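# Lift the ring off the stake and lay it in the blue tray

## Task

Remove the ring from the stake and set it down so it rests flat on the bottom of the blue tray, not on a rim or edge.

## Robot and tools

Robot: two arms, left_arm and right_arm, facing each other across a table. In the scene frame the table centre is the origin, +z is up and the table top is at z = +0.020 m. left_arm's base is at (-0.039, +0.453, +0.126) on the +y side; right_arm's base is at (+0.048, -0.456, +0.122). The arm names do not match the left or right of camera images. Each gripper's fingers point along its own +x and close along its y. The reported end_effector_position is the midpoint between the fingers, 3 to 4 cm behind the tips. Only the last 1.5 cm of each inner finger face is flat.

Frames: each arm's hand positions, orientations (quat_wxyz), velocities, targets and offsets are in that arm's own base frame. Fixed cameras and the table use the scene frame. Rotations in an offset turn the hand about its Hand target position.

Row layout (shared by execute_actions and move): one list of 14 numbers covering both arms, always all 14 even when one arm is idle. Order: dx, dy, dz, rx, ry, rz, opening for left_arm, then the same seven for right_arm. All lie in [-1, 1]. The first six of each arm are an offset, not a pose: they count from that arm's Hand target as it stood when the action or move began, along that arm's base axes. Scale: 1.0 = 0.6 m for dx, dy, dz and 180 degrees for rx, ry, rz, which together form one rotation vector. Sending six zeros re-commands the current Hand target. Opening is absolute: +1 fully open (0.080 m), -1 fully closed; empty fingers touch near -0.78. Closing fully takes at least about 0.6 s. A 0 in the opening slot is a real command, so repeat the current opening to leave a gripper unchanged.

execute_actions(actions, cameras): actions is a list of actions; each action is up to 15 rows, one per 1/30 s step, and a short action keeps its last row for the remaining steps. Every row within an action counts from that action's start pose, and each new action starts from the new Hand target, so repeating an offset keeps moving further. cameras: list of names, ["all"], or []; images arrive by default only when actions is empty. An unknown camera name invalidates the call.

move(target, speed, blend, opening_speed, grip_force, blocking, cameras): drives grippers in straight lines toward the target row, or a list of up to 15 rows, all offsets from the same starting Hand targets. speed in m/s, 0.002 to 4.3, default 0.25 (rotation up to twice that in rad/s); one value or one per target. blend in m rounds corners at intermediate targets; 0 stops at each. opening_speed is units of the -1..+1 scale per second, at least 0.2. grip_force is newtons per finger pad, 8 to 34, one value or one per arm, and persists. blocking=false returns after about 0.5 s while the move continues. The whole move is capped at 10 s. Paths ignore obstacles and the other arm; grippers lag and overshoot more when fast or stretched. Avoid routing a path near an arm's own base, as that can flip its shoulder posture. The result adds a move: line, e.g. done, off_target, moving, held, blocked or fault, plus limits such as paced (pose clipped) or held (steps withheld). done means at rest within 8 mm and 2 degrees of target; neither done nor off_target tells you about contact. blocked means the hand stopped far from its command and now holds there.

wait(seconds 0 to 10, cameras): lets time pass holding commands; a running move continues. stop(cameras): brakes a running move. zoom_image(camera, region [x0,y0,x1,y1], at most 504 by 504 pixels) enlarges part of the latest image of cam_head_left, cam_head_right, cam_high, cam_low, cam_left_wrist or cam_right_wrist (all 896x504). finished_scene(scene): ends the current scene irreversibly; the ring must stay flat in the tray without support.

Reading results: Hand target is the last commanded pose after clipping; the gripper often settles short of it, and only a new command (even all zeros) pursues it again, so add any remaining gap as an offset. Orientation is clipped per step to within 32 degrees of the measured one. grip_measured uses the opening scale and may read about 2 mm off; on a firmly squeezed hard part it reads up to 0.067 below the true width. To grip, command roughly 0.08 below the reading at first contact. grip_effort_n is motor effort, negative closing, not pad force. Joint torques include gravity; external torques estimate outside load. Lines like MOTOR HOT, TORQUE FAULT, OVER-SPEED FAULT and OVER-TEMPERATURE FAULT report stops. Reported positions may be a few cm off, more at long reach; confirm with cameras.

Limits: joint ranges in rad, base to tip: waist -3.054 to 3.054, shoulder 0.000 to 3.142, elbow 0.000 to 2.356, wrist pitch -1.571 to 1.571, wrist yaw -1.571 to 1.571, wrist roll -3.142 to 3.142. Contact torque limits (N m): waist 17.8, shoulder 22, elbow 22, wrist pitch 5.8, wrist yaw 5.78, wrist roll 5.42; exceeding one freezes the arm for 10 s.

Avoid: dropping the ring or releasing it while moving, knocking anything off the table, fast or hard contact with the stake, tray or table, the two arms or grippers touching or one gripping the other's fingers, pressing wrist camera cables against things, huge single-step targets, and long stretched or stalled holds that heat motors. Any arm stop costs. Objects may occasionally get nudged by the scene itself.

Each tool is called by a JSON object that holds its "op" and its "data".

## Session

{"op": "execute_actions", "data": {"actions": []}}

{"op": "zoom_image", "data": {"camera": "cam_high", "region": [300, 180, 620, 420]}}

Scene clock: 0.00 s.
left_arm: end_effector_position=(+0.2405, -0.3438, +0.0323) grip_measured=+1.000 grip_effort_n=n/a end_effector_quat_wxyz=(+0.844, +0.455, +0.180, -0.218) | right_arm: end_effector_position=(+0.2006, -0.2822, +0.1155) grip_measured=+1.000 grip_effort_n=n/a end_effector_quat_wxyz=(-0.352, -0.462, -0.236, +0.779)
Joint positions: left_arm=[-1.221 1.964 0.868 0.287 -0.803 0.278 0.08] | right_arm=[-0.75 1.852 1.45 -1.184 0.481 1.51 0.08]
Joint velocities: within noise
Joint torques (N m): no reading
External joint torques (N m): no reading
Heat: left arm: hottest elbow 31 °C (+0.0 °C/min); right arm: hottest wrist pitch 29 °C (+0.0 °C/min).
Hand target: left_arm +0.2410, -0.3447, +0.0344; +0.846, +0.453, +0.178, -0.217 | right_arm +0.2007, -0.2826, +0.1163; -0.352, -0.462, -0.235, +0.779
Tool commands: left_gripper/opening=+1.0 right_gripper/opening=+1.0
camera_calibration:
cam_left_wrist: T_world_to_cam=[[-0.498535, -0.501135, -0.707337, -0.0150548], [-0.27967, 0.865317, -0.415947, 0.42266], [0.820516, -0.00954326, -0.571543, -0.10659], [0, 0, 0, 1]] pos_world=[0.198159, -0.374297, 0.104235]
cam_right_wrist: T_world_to_cam=[[-0.753651, 0.656146, 0.0385145, 0.343129], [0.637848, 0.74426, -0.198058, 0.142008], [-0.15862, -0.1247, -0.979433, 0.187897], [0, 0, 0, 1]] pos_world=[0.197824, -0.307403, 0.198943]

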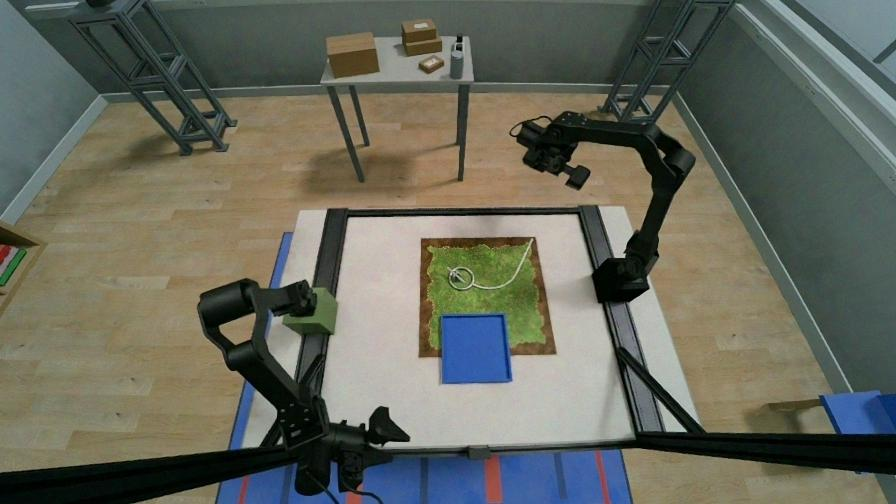

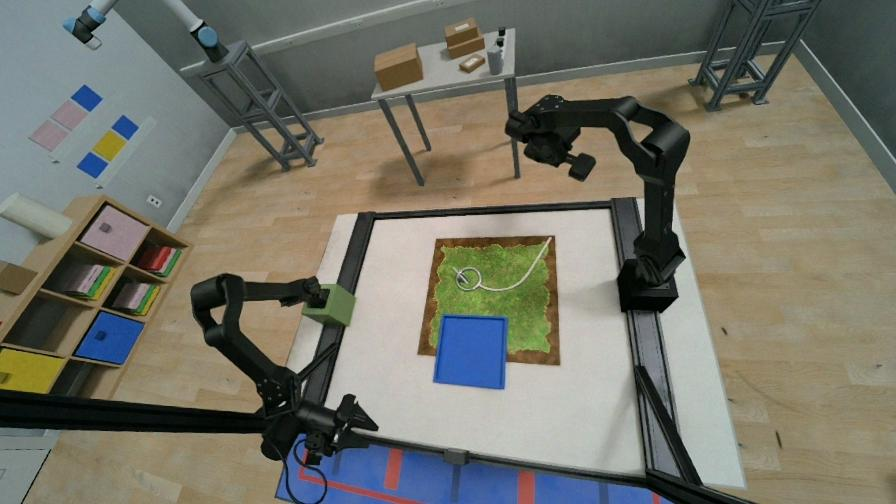

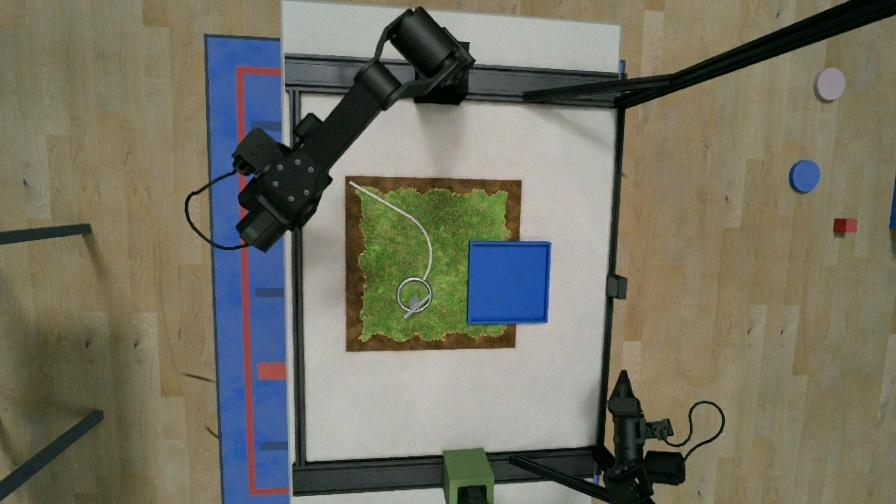

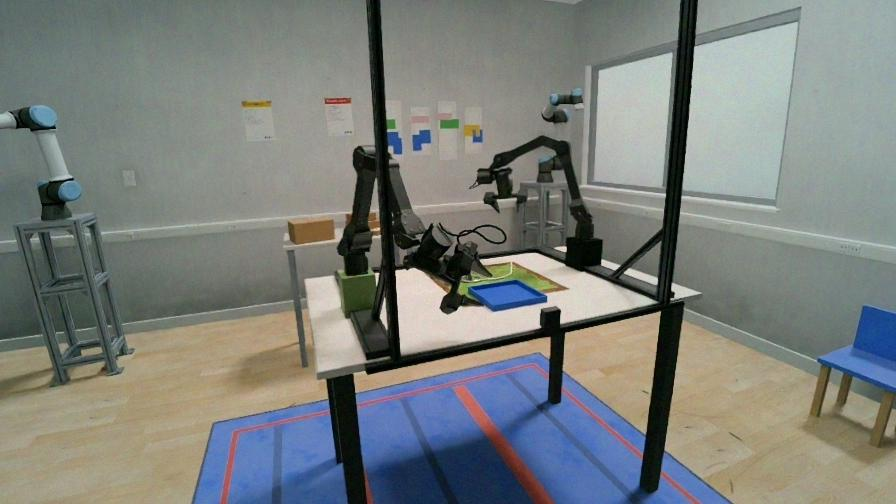

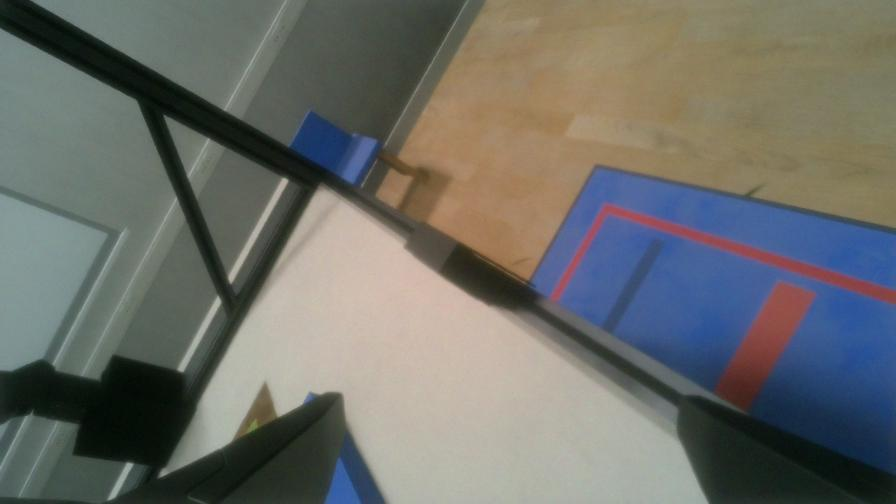

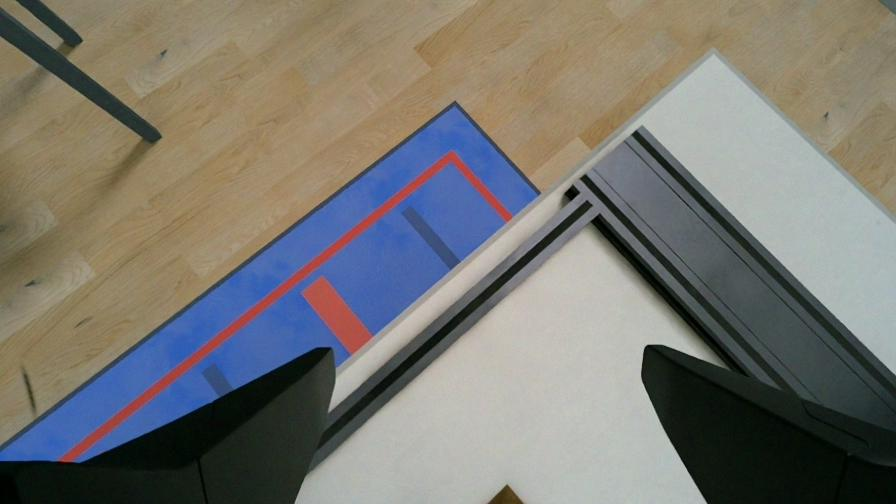

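Scaled by 1.575 from the camera's 896x504 image, which has a finer 1280x720 frame.

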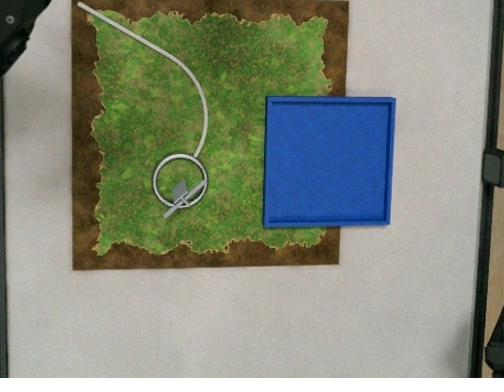

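{"op": "zoom_image", "data": {"camera": "cam_high", "region": [380, 260, 450, 330]}}

Scaled by 7.200 from the camera's 896x504 image, which has a finer 1280x720 frame.

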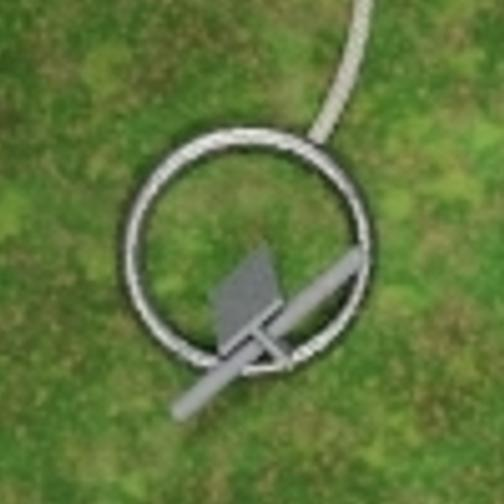

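{"op": "move", "data": {"target": [0,0,0,0,0,0,1, 0.4117,0.3568,-0.190,0.1664,-0.0126,0.4368,-0.2], "speed": 0.35, "cameras": ["cam_right_wrist"]}}

Scene clock: 147.43 s.
left_arm: end_effector_position=(+0.2405, -0.3438, +0.0323) grip_measured=+1.000 grip_effort_n=-0.7 end_effector_quat_wxyz=(+0.844, +0.455, +0.180, -0.218) | right_arm: end_effector_position=(+0.4465, -0.0695, +0.0056) grip_measured=-0.196 grip_effort_n=-16.5 end_effector_quat_wxyz=(+0.645, +0.294, +0.640, -0.297)
Joint positions: left_arm=[-1.221 1.964 0.868 0.287 -0.803 0.278 0.08] | right_arm=[-0.153 2.358 1.854 -1.06 0.005 0.71 0.026]
Joint torques (N m): left_arm=[-0.04 -7.38 4.26 1.2 -0.42 -0.02] | right_arm=[0.17 -8.61 6.95 0.08 -0.26 -0.21]
External joint torques (N m): left_arm=[-0.04 0.11 -0.42 -0.03 -0.1 0.01] | right_arm=[0.34 2.19 1.51 -0.25 -0.32 -0.21]
Heat: left arm: hottest shoulder 37 °C (+1.0 °C/min); right arm: hottest shoulder 35 °C (+2.0 °C/min).
Hand target: left_arm +0.2410, -0.3447, +0.0344; +0.846, +0.453, +0.178, -0.217 | right_arm +0.4478, -0.0685, +0.0023; +0.643, +0.294, +0.643, -0.293
Off the commanded pose: left_arm 0.002 m, 0 deg | right_arm 0.004 m, 1 deg.
move: done
camera_calibration:
cam_right_wrist: T_world_to_cam=[[-0.772323, -0.635212, 0.00489811, 0.311841], [-0.610766, 0.744676, 0.269115, 0.36006], [-0.174592, 0.204852, -0.963096, 0.175823], [0, 0, 0, 1]] pos_world=[0.491452, -0.10606, 0.0709095]
Images, in order (width x height): cam_right_wrist 896x504.

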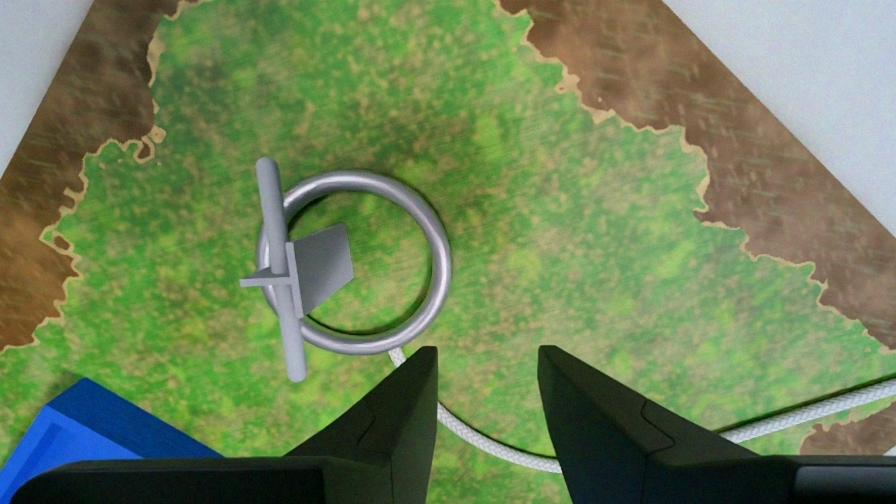

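{"op": "move", "data": {"target": [0,0,0,0,0,0,1, 0.003,0.0045,-0.0955,0.0365,-0.0419,0,-0.295], "speed": 0.2, "cameras": ["cam_right_wrist"]}}

Scene clock: 357.03 s.
left_arm: end_effector_position=(+0.2405, -0.3438, +0.0323) grip_measured=+1.000 grip_effort_n=-0.7 end_effector_quat_wxyz=(+0.844, +0.455, +0.180, -0.218) | right_arm: end_effector_position=(+0.4523, -0.0674, -0.0495) grip_measured=-0.291 grip_effort_n=-16.0 end_effector_quat_wxyz=(+0.670, +0.350, +0.609, -0.239)
Joint positions: left_arm=[-1.221 1.964 0.868 0.287 -0.803 0.278 0.08] | right_arm=[-0.191 2.372 1.629 -0.706 -0.131 0.679 0.022]
Joint torques (N m): left_arm=[-0.06 -7.34 4.23 1.2 -0.42 -0.03] | right_arm=[-0.08 -8.86 4.61 0.68 -0.38 -0.2]
External joint torques (N m): left_arm=[-0.04 0.19 -0.51 -0.05 -0.1 0] | right_arm=[-0.08 1.78 -0.59 0.15 -0.33 -0.19]
Heat: left arm: hottest shoulder 40 °C (+1.0 °C/min); right arm: hottest shoulder 37 °C (+1.0 °C/min).
Hand target: left_arm +0.2410, -0.3447, +0.0344; +0.846, +0.453, +0.178, -0.217 | right_arm +0.4495, -0.0659, -0.0551; +0.666, +0.349, +0.615, -0.236
Off the commanded pose: left_arm 0.002 m, 0 deg | right_arm 0.006 m, 1 deg.
move: done
camera_calibration:
cam_right_wrist: T_world_to_cam=[[-0.759747, -0.626904, -0.172557, 0.303987], [-0.648829, 0.713598, 0.264196, 0.391765], [-0.042489, 0.312682, -0.948907, 0.0715116], [0, 0, 0, 1]] pos_world=[0.48818, -0.111352, 0.0168103]
Images, in order (width x height): cam_right_wrist 896x504.

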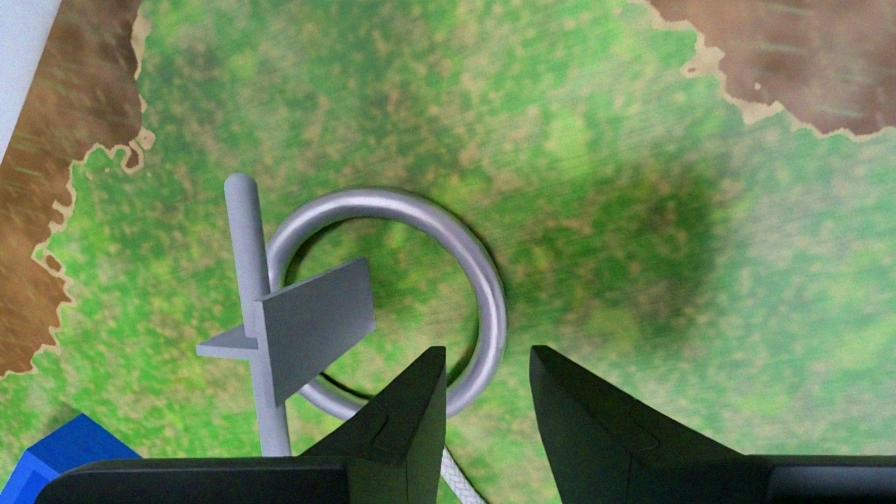

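{"op": "move", "data": {"target": [[0,0,0,0,0,0,1, -0.0017,0,-0.0515,0,0,0,-0.295],[0,0,0,0,0,0,1, -0.0017,0,-0.0515,0,0,0,-1],[0,0,0,0,0,0,1, 0.01,0,0.0083,0,0,0,-1]], "speed": [0.05,0.05,0.06], "opening_speed": 0.7, "cameras": ["cam_right_wrist","cam_high"]}}

{"op": "zoom_image", "data": {"camera": "cam_high", "region": [370, 240, 470, 340]}}

Scene clock: 421.57 s.
left_arm: end_effector_position=(+0.2405, -0.3438, +0.0323) grip_measured=+1.000 grip_effort_n=-1.2 end_effector_quat_wxyz=(+0.844, +0.455, +0.180, -0.218) | right_arm: end_effector_position=(+0.4485, -0.0661, -0.0614) grip_measured=-0.626 grip_effort_n=-83.5 end_effector_quat_wxyz=(+0.656, +0.347, +0.625, -0.242)
Joint positions: left_arm=[-1.221 1.964 0.868 0.287 -0.803 0.278 0.08] | right_arm=[-0.19 2.411 1.653 -0.734 -0.133 0.678 0.007]
Joint torques (N m): left_arm=[-0.05 -7.39 4.21 1.21 -0.43 -0.03] | right_arm=[0.1 -12.17 6.72 0.3 -0.3 -0.07]
External joint torques (N m): left_arm=[-0.05 0.02 -0.38 0 -0.12 0] | right_arm=[0.06 -1.54 1.69 -0.15 -0.25 -0.06]
Heat: left arm: hottest shoulder 40 °C (+0.0 °C/min); right arm: hottest shoulder 43 °C (+5.0 °C/min).
Hand target: left_arm +0.2410, -0.3447, +0.0344; +0.846, +0.453, +0.178, -0.217 | right_arm +0.4555, -0.0658, -0.0500; +0.666, +0.349, +0.615, -0.236
Off the commanded pose: left_arm 0.002 m, 0 deg | right_arm 0.013 m, 2 deg.
move: off_target (right_arm); target 2's new opening was sent with right_arm's hand 0.013 m and 1 deg from that target
camera_calibration:
cam_right_wrist: T_world_to_cam=[[-0.764757, -0.627228, -0.147417, 0.303651], [-0.639072, 0.709269, 0.297532, 0.388838], [-0.0820621, 0.32175, -0.943262, 0.0783498], [0, 0, 0, 1]] pos_world=[0.487144, -0.110542, 0.00297585]
Images, in order (width x height): cam_high 896x504, cam_right_wrist 896x504.

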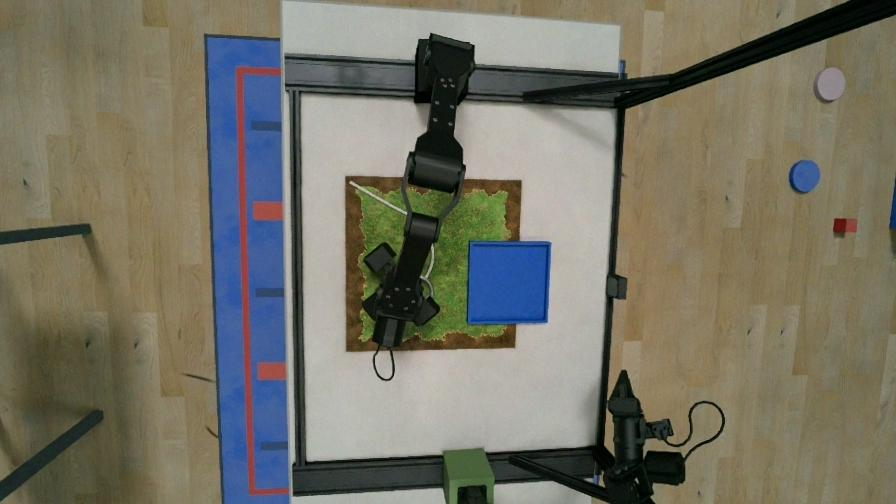

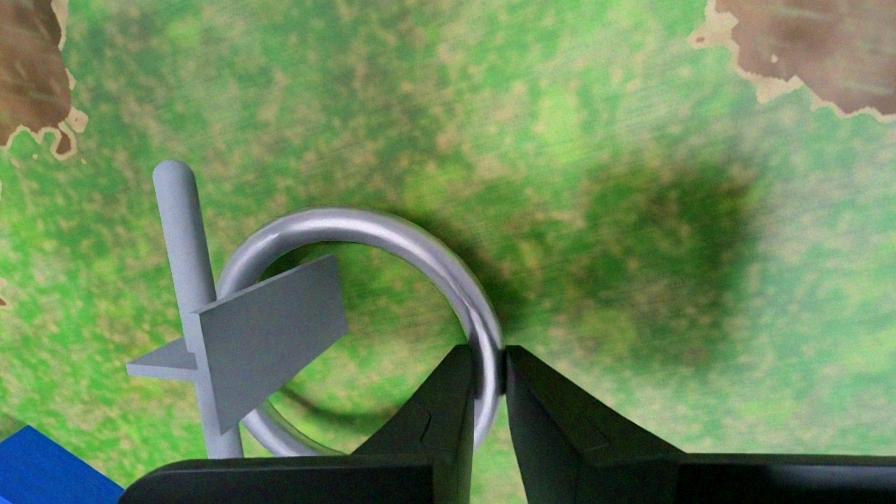

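Scaled by 5.040 from the camera's 896x504 image, which has a finer 1280x720 frame.

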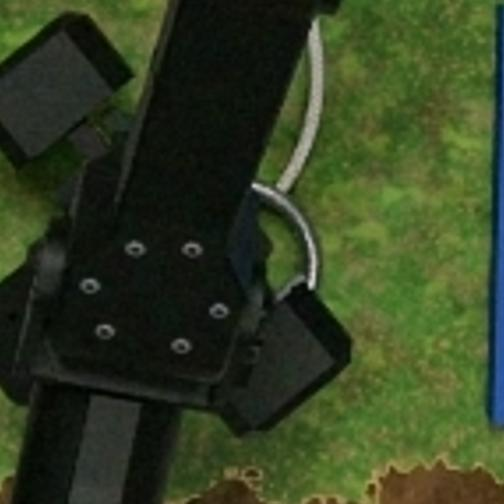

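{"op": "move", "data": {"target": [[0,0,0,0,0,0,1, 0.0322,-0.0213,0,0,0,0,-1],[0,0,0,0,0,0,1, 0.0178,-0.0032,-0.0067,-0.0992,-0.0976,0,-1]], "speed": [0.07,0.15], "cameras": ["cam_right_wrist","cam_low","cam_head_right"]}}

{"op": "zoom_image", "data": {"camera": "cam_low", "region": [440, 220, 520, 300]}}

Scene clock: 494.43 s.
left_arm: end_effector_position=(+0.2405, -0.3438, +0.0323) grip_measured=+1.000 grip_effort_n=-1.2 end_effector_quat_wxyz=(+0.844, +0.455, +0.180, -0.218) | right_arm: end_effector_position=(+0.4653, -0.0675, -0.0596) grip_measured=-0.626 grip_effort_n=-83.5 end_effector_quat_wxyz=(+0.795, +0.273, +0.470, -0.270)
Joint positions: left_arm=[-1.221 1.964 0.868 0.287 -0.803 0.278 0.08] | right_arm=[-0.103 2.268 1.29 -0.146 0.13 0.68 0.007]
Joint torques (N m): left_arm=[-0.04 -7.4 4.25 1.2 -0.42 -0.03] | right_arm=[0.17 -10.91 4.43 1.39 0.44 0.12]
External joint torques (N m): left_arm=[0 0.04 -0.41 -0.03 -0.1 0] | right_arm=[0.17 -0.99 -0.59 0.37 0.34 0.13]
Heat: left arm: hottest shoulder 41 °C (+1.0 °C/min); right arm: hottest shoulder 58 °C (+10.1 °C/min). Fold the right arm in close to its base, or ease its load, before you think long.
Hand target: left_arm +0.2410, -0.3447, +0.0344; +0.846, +0.453, +0.178, -0.217 | right_arm +0.4662, -0.0678, -0.0541; +0.798, +0.274, +0.463, -0.272
Off the commanded pose: left_arm 0.002 m, 0 deg | right_arm 0.006 m, 1 deg.
MOTOR HOT: joint 2 (shoulder) of the right arm reports 58 °C; the controller stops that arm at 95 °C. To cool a motor, set the load down, stop pushing, or move to a pose that needs little force.
move: done
camera_calibration:
cam_right_wrist: T_world_to_cam=[[-0.700234, -0.689792, -0.184009, 0.279441], [-0.675666, 0.72356, -0.141197, 0.391817], [0.230538, 0.0254575, -0.97273, -0.0853635], [0, 0, 0, 1]] pos_world=[0.480091, -0.0885734, 0.0237072]
Images, in order (width x height): cam_head_right 896x504, cam_low 896x504, cam_right_wrist 896x504.

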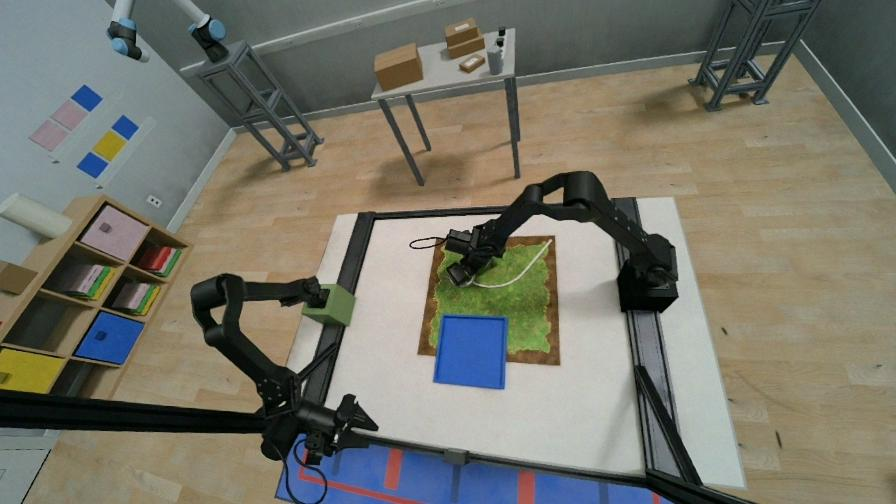

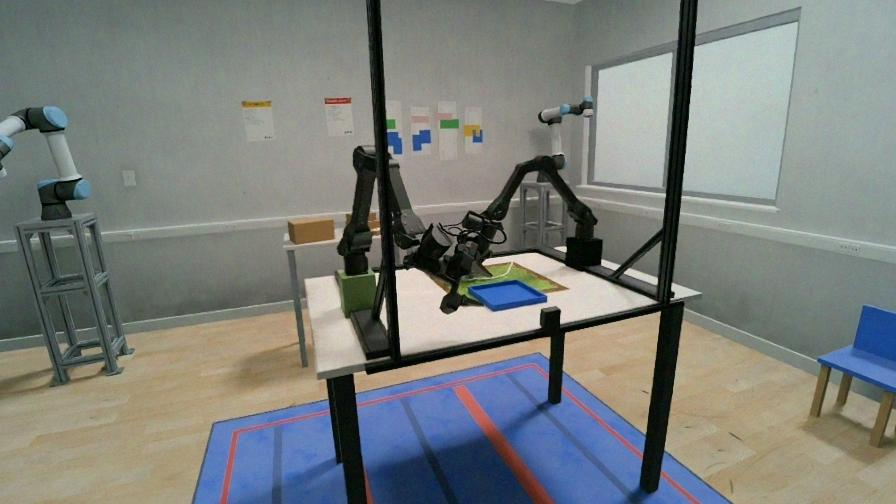

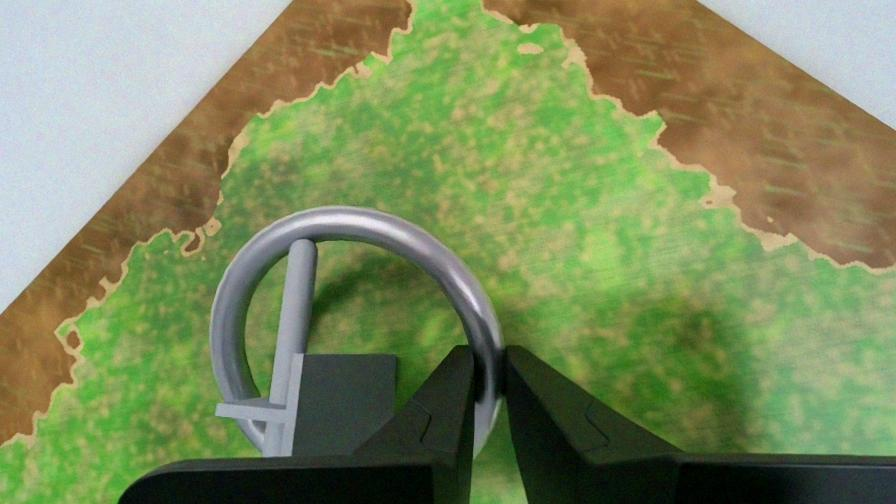

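Scaled by 6.300 from the camera's 896x504 image, which has a finer 1280x720 frame.

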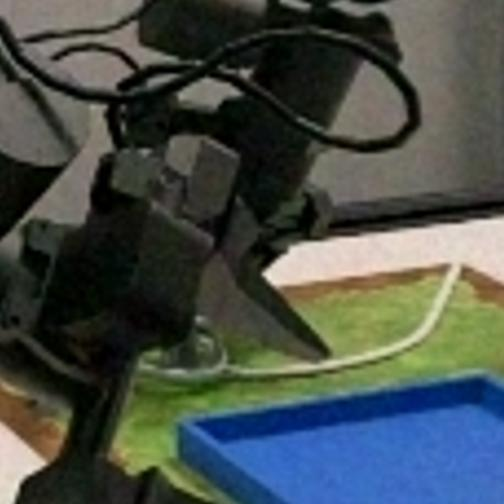

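{"op": "zoom_image", "data": {"camera": "cam_right_wrist", "region": [200, 190, 420, 460]}}

Scaled by 1.867 from the camera's 896x504 image, which has a finer 1280x720 frame.

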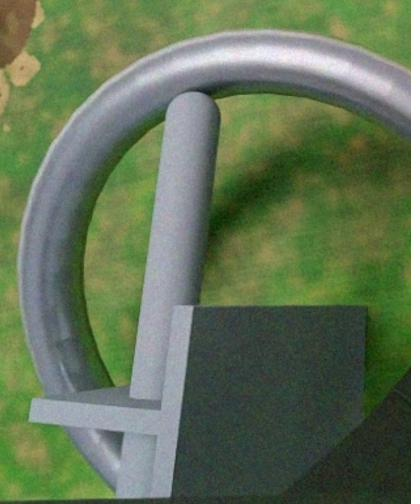

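{"op": "move", "data": {"target": [[0,0,0,0,0,0,1, 0.0067,-0.0067,0,0,0,0,-1],[0,0,0,0,0,0,1, 0.0117,-0.0067,0.025,0,0,0,-1]], "speed": [0.05,0.05], "cameras": ["cam_right_wrist"]}}

{"op": "zoom_image", "data": {"camera": "cam_right_wrist", "region": [180, 180, 420, 470]}}

Scene clock: 589.37 s.
left_arm: end_effector_position=(+0.2405, -0.3438, +0.0323) grip_measured=+1.000 grip_effort_n=-0.7 end_effector_quat_wxyz=(+0.844, +0.455, +0.180, -0.218) | right_arm: end_effector_position=(+0.4658, -0.0698, -0.0518) grip_measured=-0.626 grip_effort_n=-83.5 end_effector_quat_wxyz=(+0.789, +0.273, +0.477, -0.274)
Joint positions: left_arm=[-1.221 1.964 0.868 0.287 -0.803 0.278 0.08] | right_arm=[-0.107 2.258 1.319 -0.205 0.13 0.68 0.007]
Joint torques (N m): left_arm=[-0.05 -7.4 4.27 1.19 -0.43 -0.04] | right_arm=[-0.25 -11.51 6.85 1.07 0.3 -0.09]
External joint torques (N m): left_arm=[-0.09 0.13 -0.47 -0.06 -0.11 0] | right_arm=[-0.3 -1.68 1.78 0.09 0.19 -0.09]
Heat: left arm: hottest shoulder 42 °C (+1.0 °C/min); right arm: hottest shoulder 50 °C (-1.0 °C/min). Fold the right arm in close to its base, or ease its load, before you think long.
Hand target: left_arm +0.2410, -0.3447, +0.0344; +0.846, +0.453, +0.178, -0.217 | right_arm +0.4732, -0.0719, -0.0391; +0.798, +0.274, +0.463, -0.272
Off the commanded pose: left_arm 0.002 m, 0 deg | right_arm 0.015 m, 2 deg.
MOTOR HOT: still on. Joint 2 (shoulder) of the right arm reports 50 °C.
move: off_target (right_arm)
camera_calibration:
cam_right_wrist: T_world_to_cam=[[-0.706774, -0.686205, -0.172028, 0.283588], [-0.674745, 0.726946, -0.127547, 0.395469], [0.212579, 0.0259276, -0.9768, -0.069659], [0, 0, 0, 1]] pos_world=[0.482081, -0.0910787, 0.0311832]
Images, in order (width x height): cam_right_wrist 896x504.

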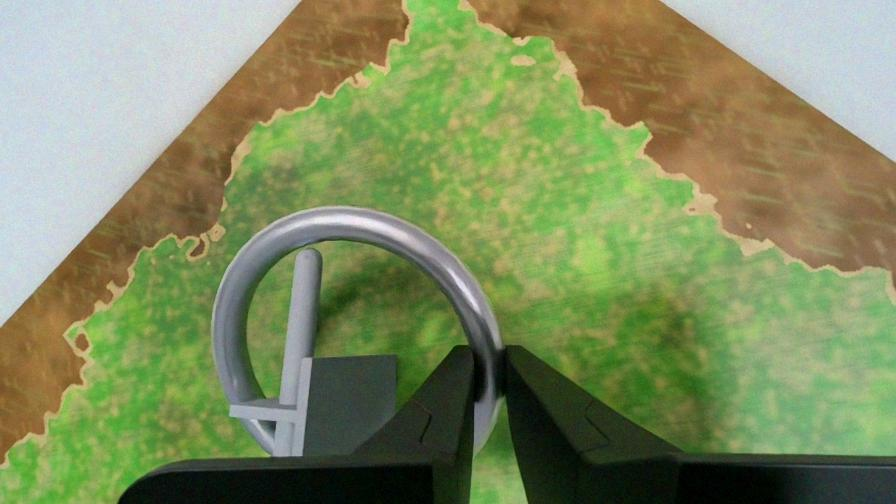

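Scaled by 1.738 from the camera's 896x504 image, which has a finer 1280x720 frame.

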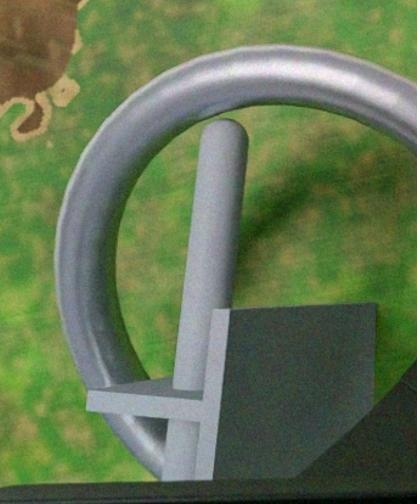

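{"op": "move", "data": {"target": [0,0,0,0,0,0,1,0.008,-0.006,0.0233,0,0,0,-1], "speed": 0.06, "cameras": ["cam_right_wrist"]}}

Scene clock: 640.50 s.
left_arm: end_effector_position=(+0.2405, -0.3438, +0.0323) grip_measured=+1.000 grip_effort_n=-0.7 end_effector_quat_wxyz=(+0.844, +0.455, +0.180, -0.218) | right_arm: end_effector_position=(+0.4706, -0.0732, -0.0383) grip_measured=-0.626 grip_effort_n=-83.5 end_effector_quat_wxyz=(+0.789, +0.272, +0.477, -0.276)
Joint positions: left_arm=[-1.221 1.964 0.868 0.287 -0.803 0.278 0.08] | right_arm=[-0.113 2.242 1.358 -0.26 0.13 0.676 0.007]
Joint torques (N m): left_arm=[-0.08 -7.38 4.23 1.2 -0.45 -0.03] | right_arm=[-0.02 -11.6 7.18 1.09 0.17 -0.16]
External joint torques (N m): left_arm=[-0.09 0.07 -0.44 -0.02 -0.13 0] | right_arm=[-0.09 -1.65 1.94 0.11 0.06 -0.15]
Heat: left arm: hottest shoulder 42 °C (+1.0 °C/min); right arm: hottest shoulder 51 °C (+1.0 °C/min). Fold the right arm in close to its base, or ease its load, before you think long.
Hand target: left_arm +0.2410, -0.3447, +0.0344; +0.846, +0.453, +0.178, -0.217 | right_arm +0.4781, -0.0754, -0.0251; +0.798, +0.274, +0.463, -0.272
Off the commanded pose: left_arm 0.002 m, 0 deg | right_arm 0.015 m, 2 deg.
MOTOR HOT: still on. Joint 2 (shoulder) of the right arm reports 51 °C.
move: off_target (right_arm)
camera_calibration:
cam_right_wrist: T_world_to_cam=[[-0.708482, -0.684857, -0.170366, 0.287924], [-0.673172, 0.728287, -0.128206, 0.402363], [0.211878, 0.0238545, -0.977005, -0.0572743], [0, 0, 0, 1]] pos_world=[0.486983, -0.0944832, 0.0446803]
Images, in order (width x height): cam_right_wrist 896x504.

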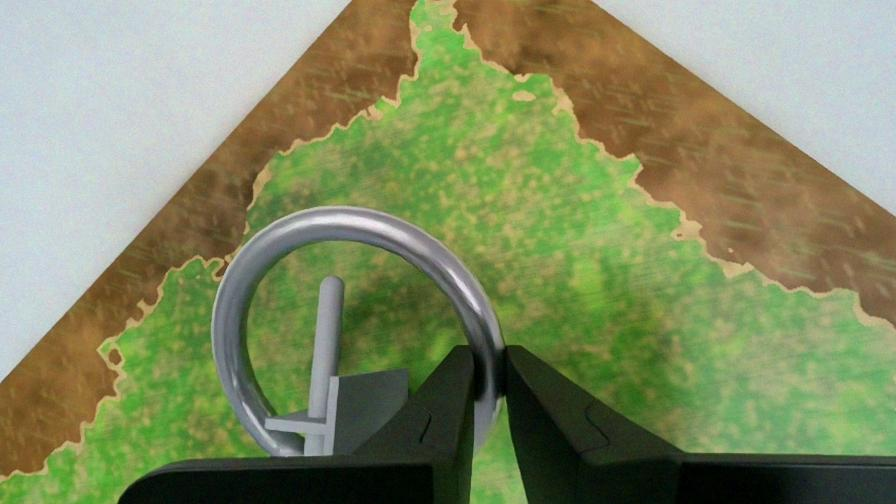

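{"op": "move", "data": {"target": [0,0,0,0,0,0,1,-0.0317,0.0367,0.005,0,0,0,-1], "speed": 0.06, "cameras": ["cam_right_wrist"]}}

Scene clock: 661.43 s.
left_arm: end_effector_position=(+0.2405, -0.3438, +0.0323) grip_measured=+1.000 grip_effort_n=-0.7 end_effector_quat_wxyz=(+0.844, +0.455, +0.180, -0.218) | right_arm: end_effector_position=(+0.4569, -0.0523, -0.0306) grip_measured=-0.626 grip_effort_n=-83.5 end_effector_quat_wxyz=(+0.793, +0.270, +0.474, -0.271)
Joint positions: left_arm=[-1.221 1.964 0.868 0.287 -0.803 0.278 0.08] | right_arm=[-0.066 2.173 1.27 -0.235 0.147 0.709 0.007]
Joint torques (N m): left_arm=[-0.06 -7.36 4.17 1.2 -0.43 -0.04] | right_arm=[0 -11.25 4.86 1.44 0.38 0.2]
External joint torques (N m): left_arm=[-0.06 0.17 -0.53 -0.05 -0.11 0] | right_arm=[0.01 -1.74 -0.36 0.44 0.26 0.2]
Heat: left arm: hottest shoulder 42 °C (+0.0 °C/min); right arm: hottest shoulder 52 °C (+2.0 °C/min). Fold the right arm in close to its base, or ease its load, before you think long.
Hand target: left_arm +0.2410, -0.3447, +0.0344; +0.846, +0.453, +0.178, -0.217 | right_arm +0.4591, -0.0534, -0.0221; +0.798, +0.274, +0.463, -0.272
Off the commanded pose: left_arm 0.002 m, 0 deg | right_arm 0.009 m, 1 deg.
MOTOR HOT: still on. Joint 2 (shoulder) of the right arm reports 52 °C.
move: off_target (right_arm)
camera_calibration:
cam_right_wrist: T_world_to_cam=[[-0.699339, -0.692885, -0.1756, 0.28903], [-0.679634, 0.720662, -0.136909, 0.381112], [0.22141, 0.0235977, -0.974895, -0.0516363], [0, 0, 0, 1]] pos_world=[0.472579, -0.0731705, 0.0525912]
Images, in order (width x height): cam_right_wrist 896x504.

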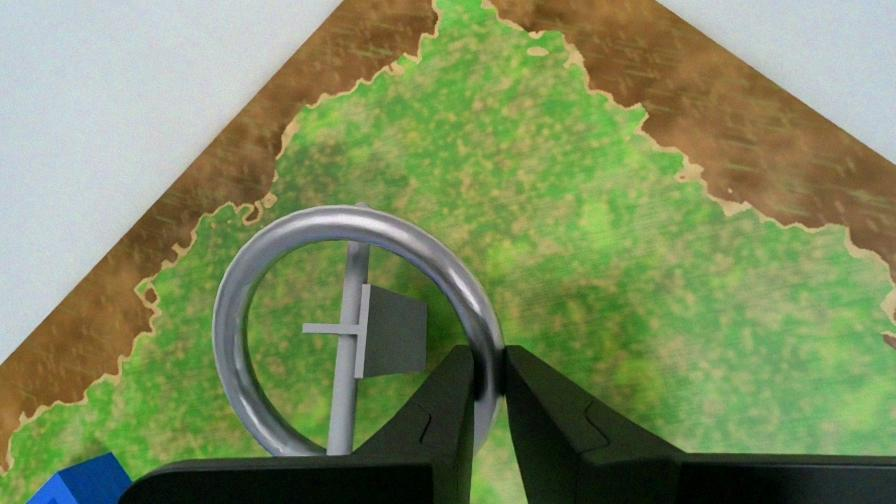

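{"op": "move", "data": {"target": [0,0,0,0,0,0,1,-0.008,0.009,0.0,0,0,0,-1], "speed": 0.06, "cameras": ["cam_right_wrist","cam_high"]}}

Scene clock: 696.43 s.
left_arm: end_effector_position=(+0.2405, -0.3438, +0.0323) grip_measured=+1.000 grip_effort_n=-0.7 end_effector_quat_wxyz=(+0.844, +0.455, +0.180, -0.218) | right_arm: end_effector_position=(+0.4520, -0.0475, -0.0306) grip_measured=-0.626 grip_effort_n=-83.5 end_effector_quat_wxyz=(+0.793, +0.271, +0.474, -0.271)
Joint positions: left_arm=[-1.221 1.964 0.868 0.287 -0.803 0.278 0.08] | right_arm=[-0.055 2.158 1.244 -0.226 0.152 0.72 0.007]
Joint torques (N m): left_arm=[0 -7.4 4.2 1.2 -0.42 -0.03] | right_arm=[0.12 -11.17 4.83 1.44 0.43 0.16]
External joint torques (N m): left_arm=[0.04 0.11 -0.52 -0.04 -0.1 0.01] | right_arm=[0.18 -1.7 -0.42 0.43 0.31 0.17]
Heat: left arm: hottest shoulder 42 °C (+0.0 °C/min); right arm: hottest shoulder 53 °C (+3.0 °C/min). Fold the right arm in close to its base, or ease its load, before you think long.
Hand target: left_arm +0.2410, -0.3447, +0.0344; +0.846, +0.453, +0.178, -0.217 | right_arm +0.4542, -0.0481, -0.0221; +0.798, +0.274, +0.463, -0.272
Off the commanded pose: left_arm 0.002 m, 0 deg | right_arm 0.009 m, 1 deg.
MOTOR HOT: still on. Joint 2 (shoulder) of the right arm reports 53 °C.
move: off_target (right_arm)
camera_calibration:
cam_right_wrist: T_world_to_cam=[[-0.700004, -0.692195, -0.175671, 0.289308], [-0.678981, 0.721324, -0.136664, 0.374065], [0.221314, 0.0236117, -0.974917, -0.0505203], [0, 0, 0, 1]] pos_world=[0.46768, -0.0683716, 0.0526913]
Images, in order (width x height): cam_high 896x504, cam_right_wrist 896x504.

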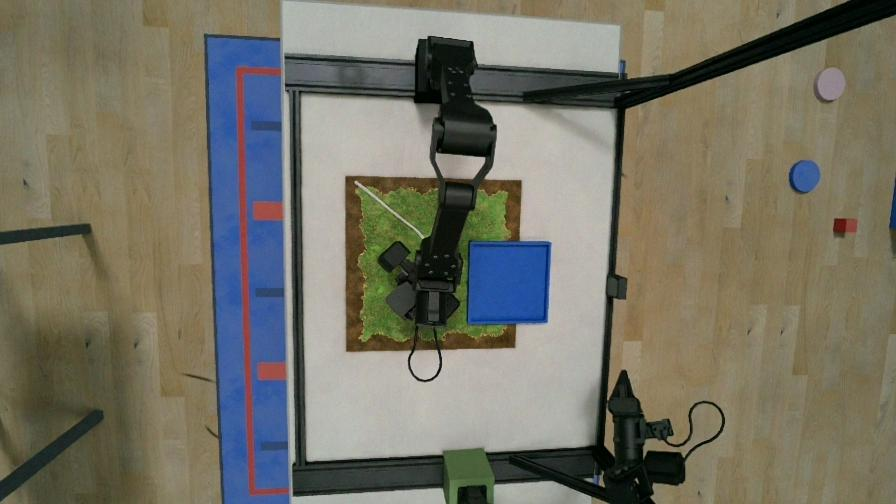

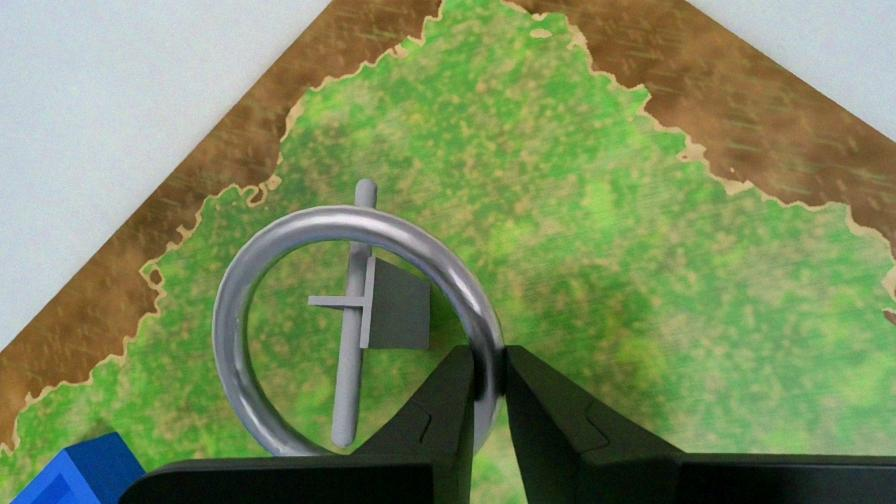

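{"op": "move", "data": {"target": [[0,0,0,0,0,0,1,0.0067,-0.0017,0.0833,0,0,0,-1],[0,0,0,0,0,0,1,0.0,0.0167,0.1667,0,0,0,-1],[0,0,0,0,0,0,1,-0.045,0.3383,0.1033,0.0992,0.0976,0,-1],[0,0,0,0,0,0,1,-0.05,0.3383,-0.0467,0.0992,0.0976,0,-1]], "speed": [0.08,0.18,0.25,0.15], "blend": [0.02,0.04,0.03,0], "cameras": ["cam_right_wrist","cam_high"]}}

Scene clock: 745.20 s.
left_arm: end_effector_position=(+0.2405, -0.3438, +0.0323) grip_measured=+1.000 grip_effort_n=-0.7 end_effector_quat_wxyz=(+0.844, +0.455, +0.180, -0.218) | right_arm: end_effector_position=(+0.4249, +0.1542, -0.0478) grip_measured=-0.626 grip_effort_n=-83.5 end_effector_quat_wxyz=(+0.670, +0.346, +0.614, -0.235)
Joint positions: left_arm=[-1.221 1.964 0.868 0.287 -0.803 0.278 0.08] | right_arm=[0.328 2.32 1.54 -0.625 -0.061 1.183 0.007]
Joint torques (N m): left_arm=[-0.03 -7.38 4.25 1.19 -0.44 -0.03] | right_arm=[-0.11 -9.11 5.25 0.81 -0.28 0.19]
External joint torques (N m): left_arm=[-0.03 0.17 -0.48 -0.06 -0.12 0] | right_arm=[-0.14 1.06 0.19 0.25 -0.29 0.19]
Heat: left arm: hottest shoulder 42 °C (+0.0 °C/min); right arm: hottest shoulder 54 °C (+1.0 °C/min). Fold the right arm in close to its base, or ease its load, before you think long.
Hand target: left_arm +0.2410, -0.3447, +0.0344; +0.846, +0.453, +0.178, -0.217 | right_arm +0.4243, +0.1551, -0.0500; +0.666, +0.349, +0.615, -0.236
Off the commanded pose: left_arm 0.002 m, 0 deg | right_arm 0.003 m, 1 deg.
MOTOR HOT: still on. Joint 2 (shoulder) of the right arm reports 54 °C.
move: done; blend cut to 0.0257 m at target 2
camera_calibration:
cam_right_wrist: T_world_to_cam=[[-0.752869, -0.635801, -0.170133, 0.420963], [-0.656146, 0.704787, 0.269716, 0.220081], [-0.0515788, 0.314693, -0.947791, 0.00627501], [0, 0, 0, 1]] pos_world=[0.461659, 0.110564, 0.0182076]
Images, in order (width x height): cam_high 896x504, cam_right_wrist 896x504.

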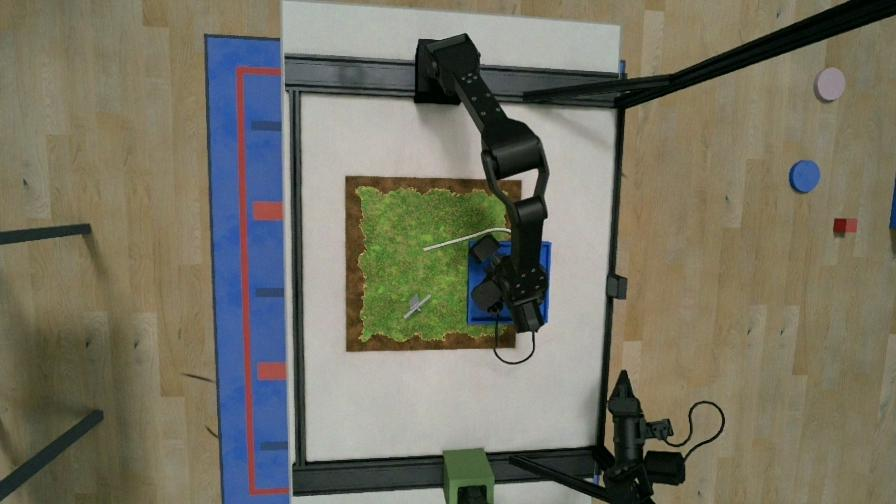

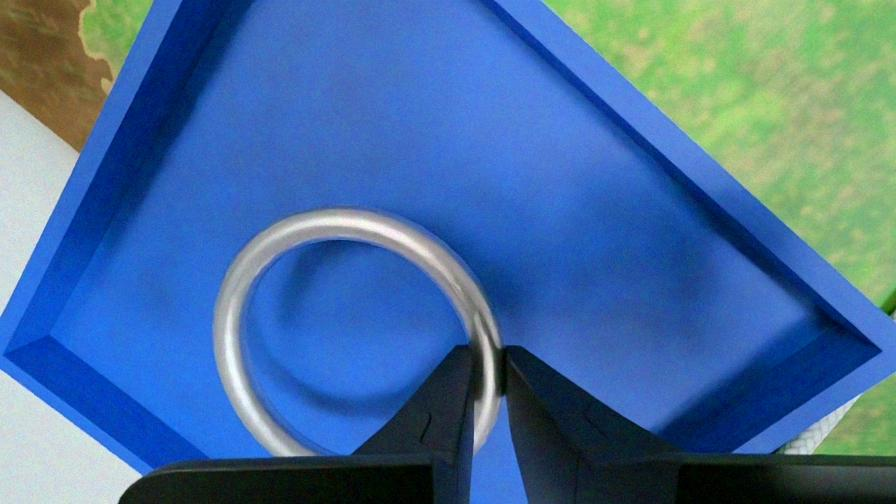

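{"op": "move", "data": {"target": [[0,0,0,0,0,0,1,-0.004,0,-0.0283,0,0,0,-1],[0,0,0,0,0,0,1,-0.005,0,-0.0517,0,0,0,-1]], "speed": [0.06,0.025], "blend": [0.003,0], "cameras": []}}

Scene clock: 770.77 s.
left_arm: end_effector_position=(+0.2405, -0.3438, +0.0323) grip_measured=+1.000 grip_effort_n=-0.7 end_effector_quat_wxyz=(+0.844, +0.455, +0.180, -0.218) | right_arm: end_effector_position=(+0.4261, +0.1548, -0.0692) grip_measured=-0.626 grip_effort_n=-83.5 end_effector_quat_wxyz=(+0.673, +0.351, +0.608, -0.231)
Joint positions: left_arm=[-1.221 1.964 0.868 0.287 -0.803 0.278 0.08] | right_arm=[0.328 2.357 1.506 -0.535 -0.061 1.186 0.007]
Joint torques (N m): left_arm=[-0.03 -7.36 4.26 1.19 -0.43 -0.05] | right_arm=[0.14 -6.88 4.25 1.4 -0.25 0.18]
External joint torques (N m): left_arm=[0.01 0.06 -0.37 -0.03 -0.12 -0.02] | right_arm=[0.01 3.59 -0.84 0.77 -0.26 0.19]
Heat: left arm: hottest shoulder 43 °C (+1.0 °C/min); right arm: hottest shoulder 51 °C (-3.0 °C/min). Fold the right arm in close to its base, or ease its load, before you think long.
Hand target: left_arm +0.2410, -0.3447, +0.0344; +0.846, +0.453, +0.178, -0.217 | right_arm +0.4212, +0.1550, -0.0812; +0.666, +0.349, +0.615, -0.236
Off the commanded pose: left_arm 0.002 m, 0 deg | right_arm 0.013 m, 1 deg.
MOTOR HOT: still on. Joint 2 (shoulder) of the right arm reports 51 °C.
move: off_target (right_arm)
No camera images: "cameras" was empty.

{"op": "move", "data": {"target": [[0,0,0,0,0,0,1,0.003,0,0.008,0,0,0,-0.25],[0,0,0,0,0,0,1,-0.0167,-0.0183,0.183,0,0,0,-0.25],[0,0,0,0,0,0,1,-0.22,-0.06,0.25,0,0,0,-0.25]], "speed": [0.05,0.12,0.25], "blend": [0,0.03,0], "opening_speed": 0.6, "cameras": ["cam_high","cam_head_right"]}}

Scene clock: 785.37 s.
left_arm: end_effector_position=(+0.2405, -0.3438, +0.0323) grip_measured=+1.000 grip_effort_n=-1.2 end_effector_quat_wxyz=(+0.844, +0.455, +0.180, -0.218) | right_arm: end_effector_position=(+0.2913, +0.1194, +0.0675) grip_measured=-0.254 grip_effort_n=18.8 end_effector_quat_wxyz=(+0.666, +0.347, +0.617, -0.235)
Joint positions: left_arm=[-1.221 1.964 0.868 0.287 -0.803 0.278 0.08] | right_arm=[0.359 1.653 1.073 -0.829 -0.063 1.216 0.024]
Joint torques (N m): left_arm=[0 -7.36 4.26 1.19 -0.43 -0.03] | right_arm=[0.03 -7.01 4.95 0.4 0.04 0.19]
External joint torques (N m): left_arm=[0.05 0.17 -0.45 -0.05 -0.12 0] | right_arm=[0.02 -0.8 -0.64 -0.18 0.04 0.2]
Heat: left arm: hottest shoulder 43 °C (+1.0 °C/min); right arm: hottest shoulder 50 °C (-4.0 °C/min). Fold the right arm in close to its base, or ease its load, before you think long.
Hand target: left_arm +0.2410, -0.3447, +0.0344; +0.846, +0.453, +0.178, -0.217 | right_arm +0.2892, +0.1190, +0.0689; +0.666, +0.349, +0.615, -0.236
Off the commanded pose: left_arm 0.002 m, 0 deg | right_arm 0.003 m, 0 deg.
MOTOR HOT: still on. Joint 2 (shoulder) of the right arm reports 50 °C.
move: done
Images, in order (width x height): cam_head_right 896x504, cam_high 896x504.

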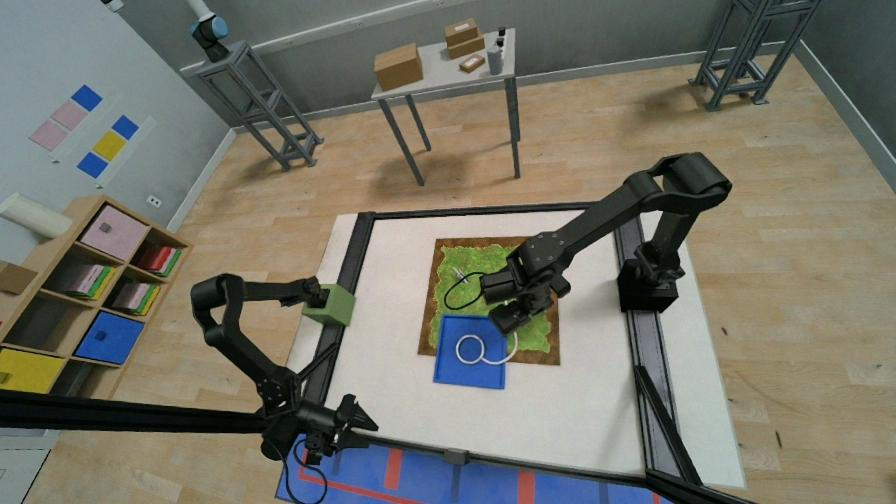

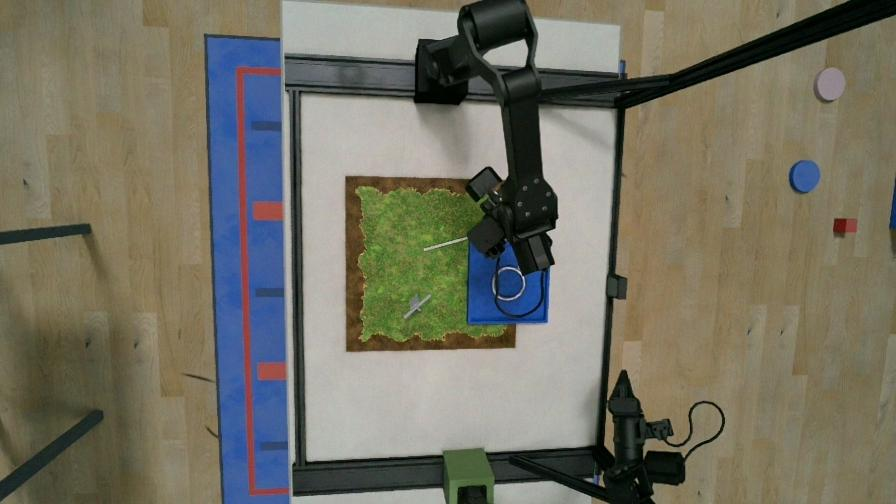

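{"op": "finished_scene", "data": {"scene": 2}}

The scene is finished: the task was done.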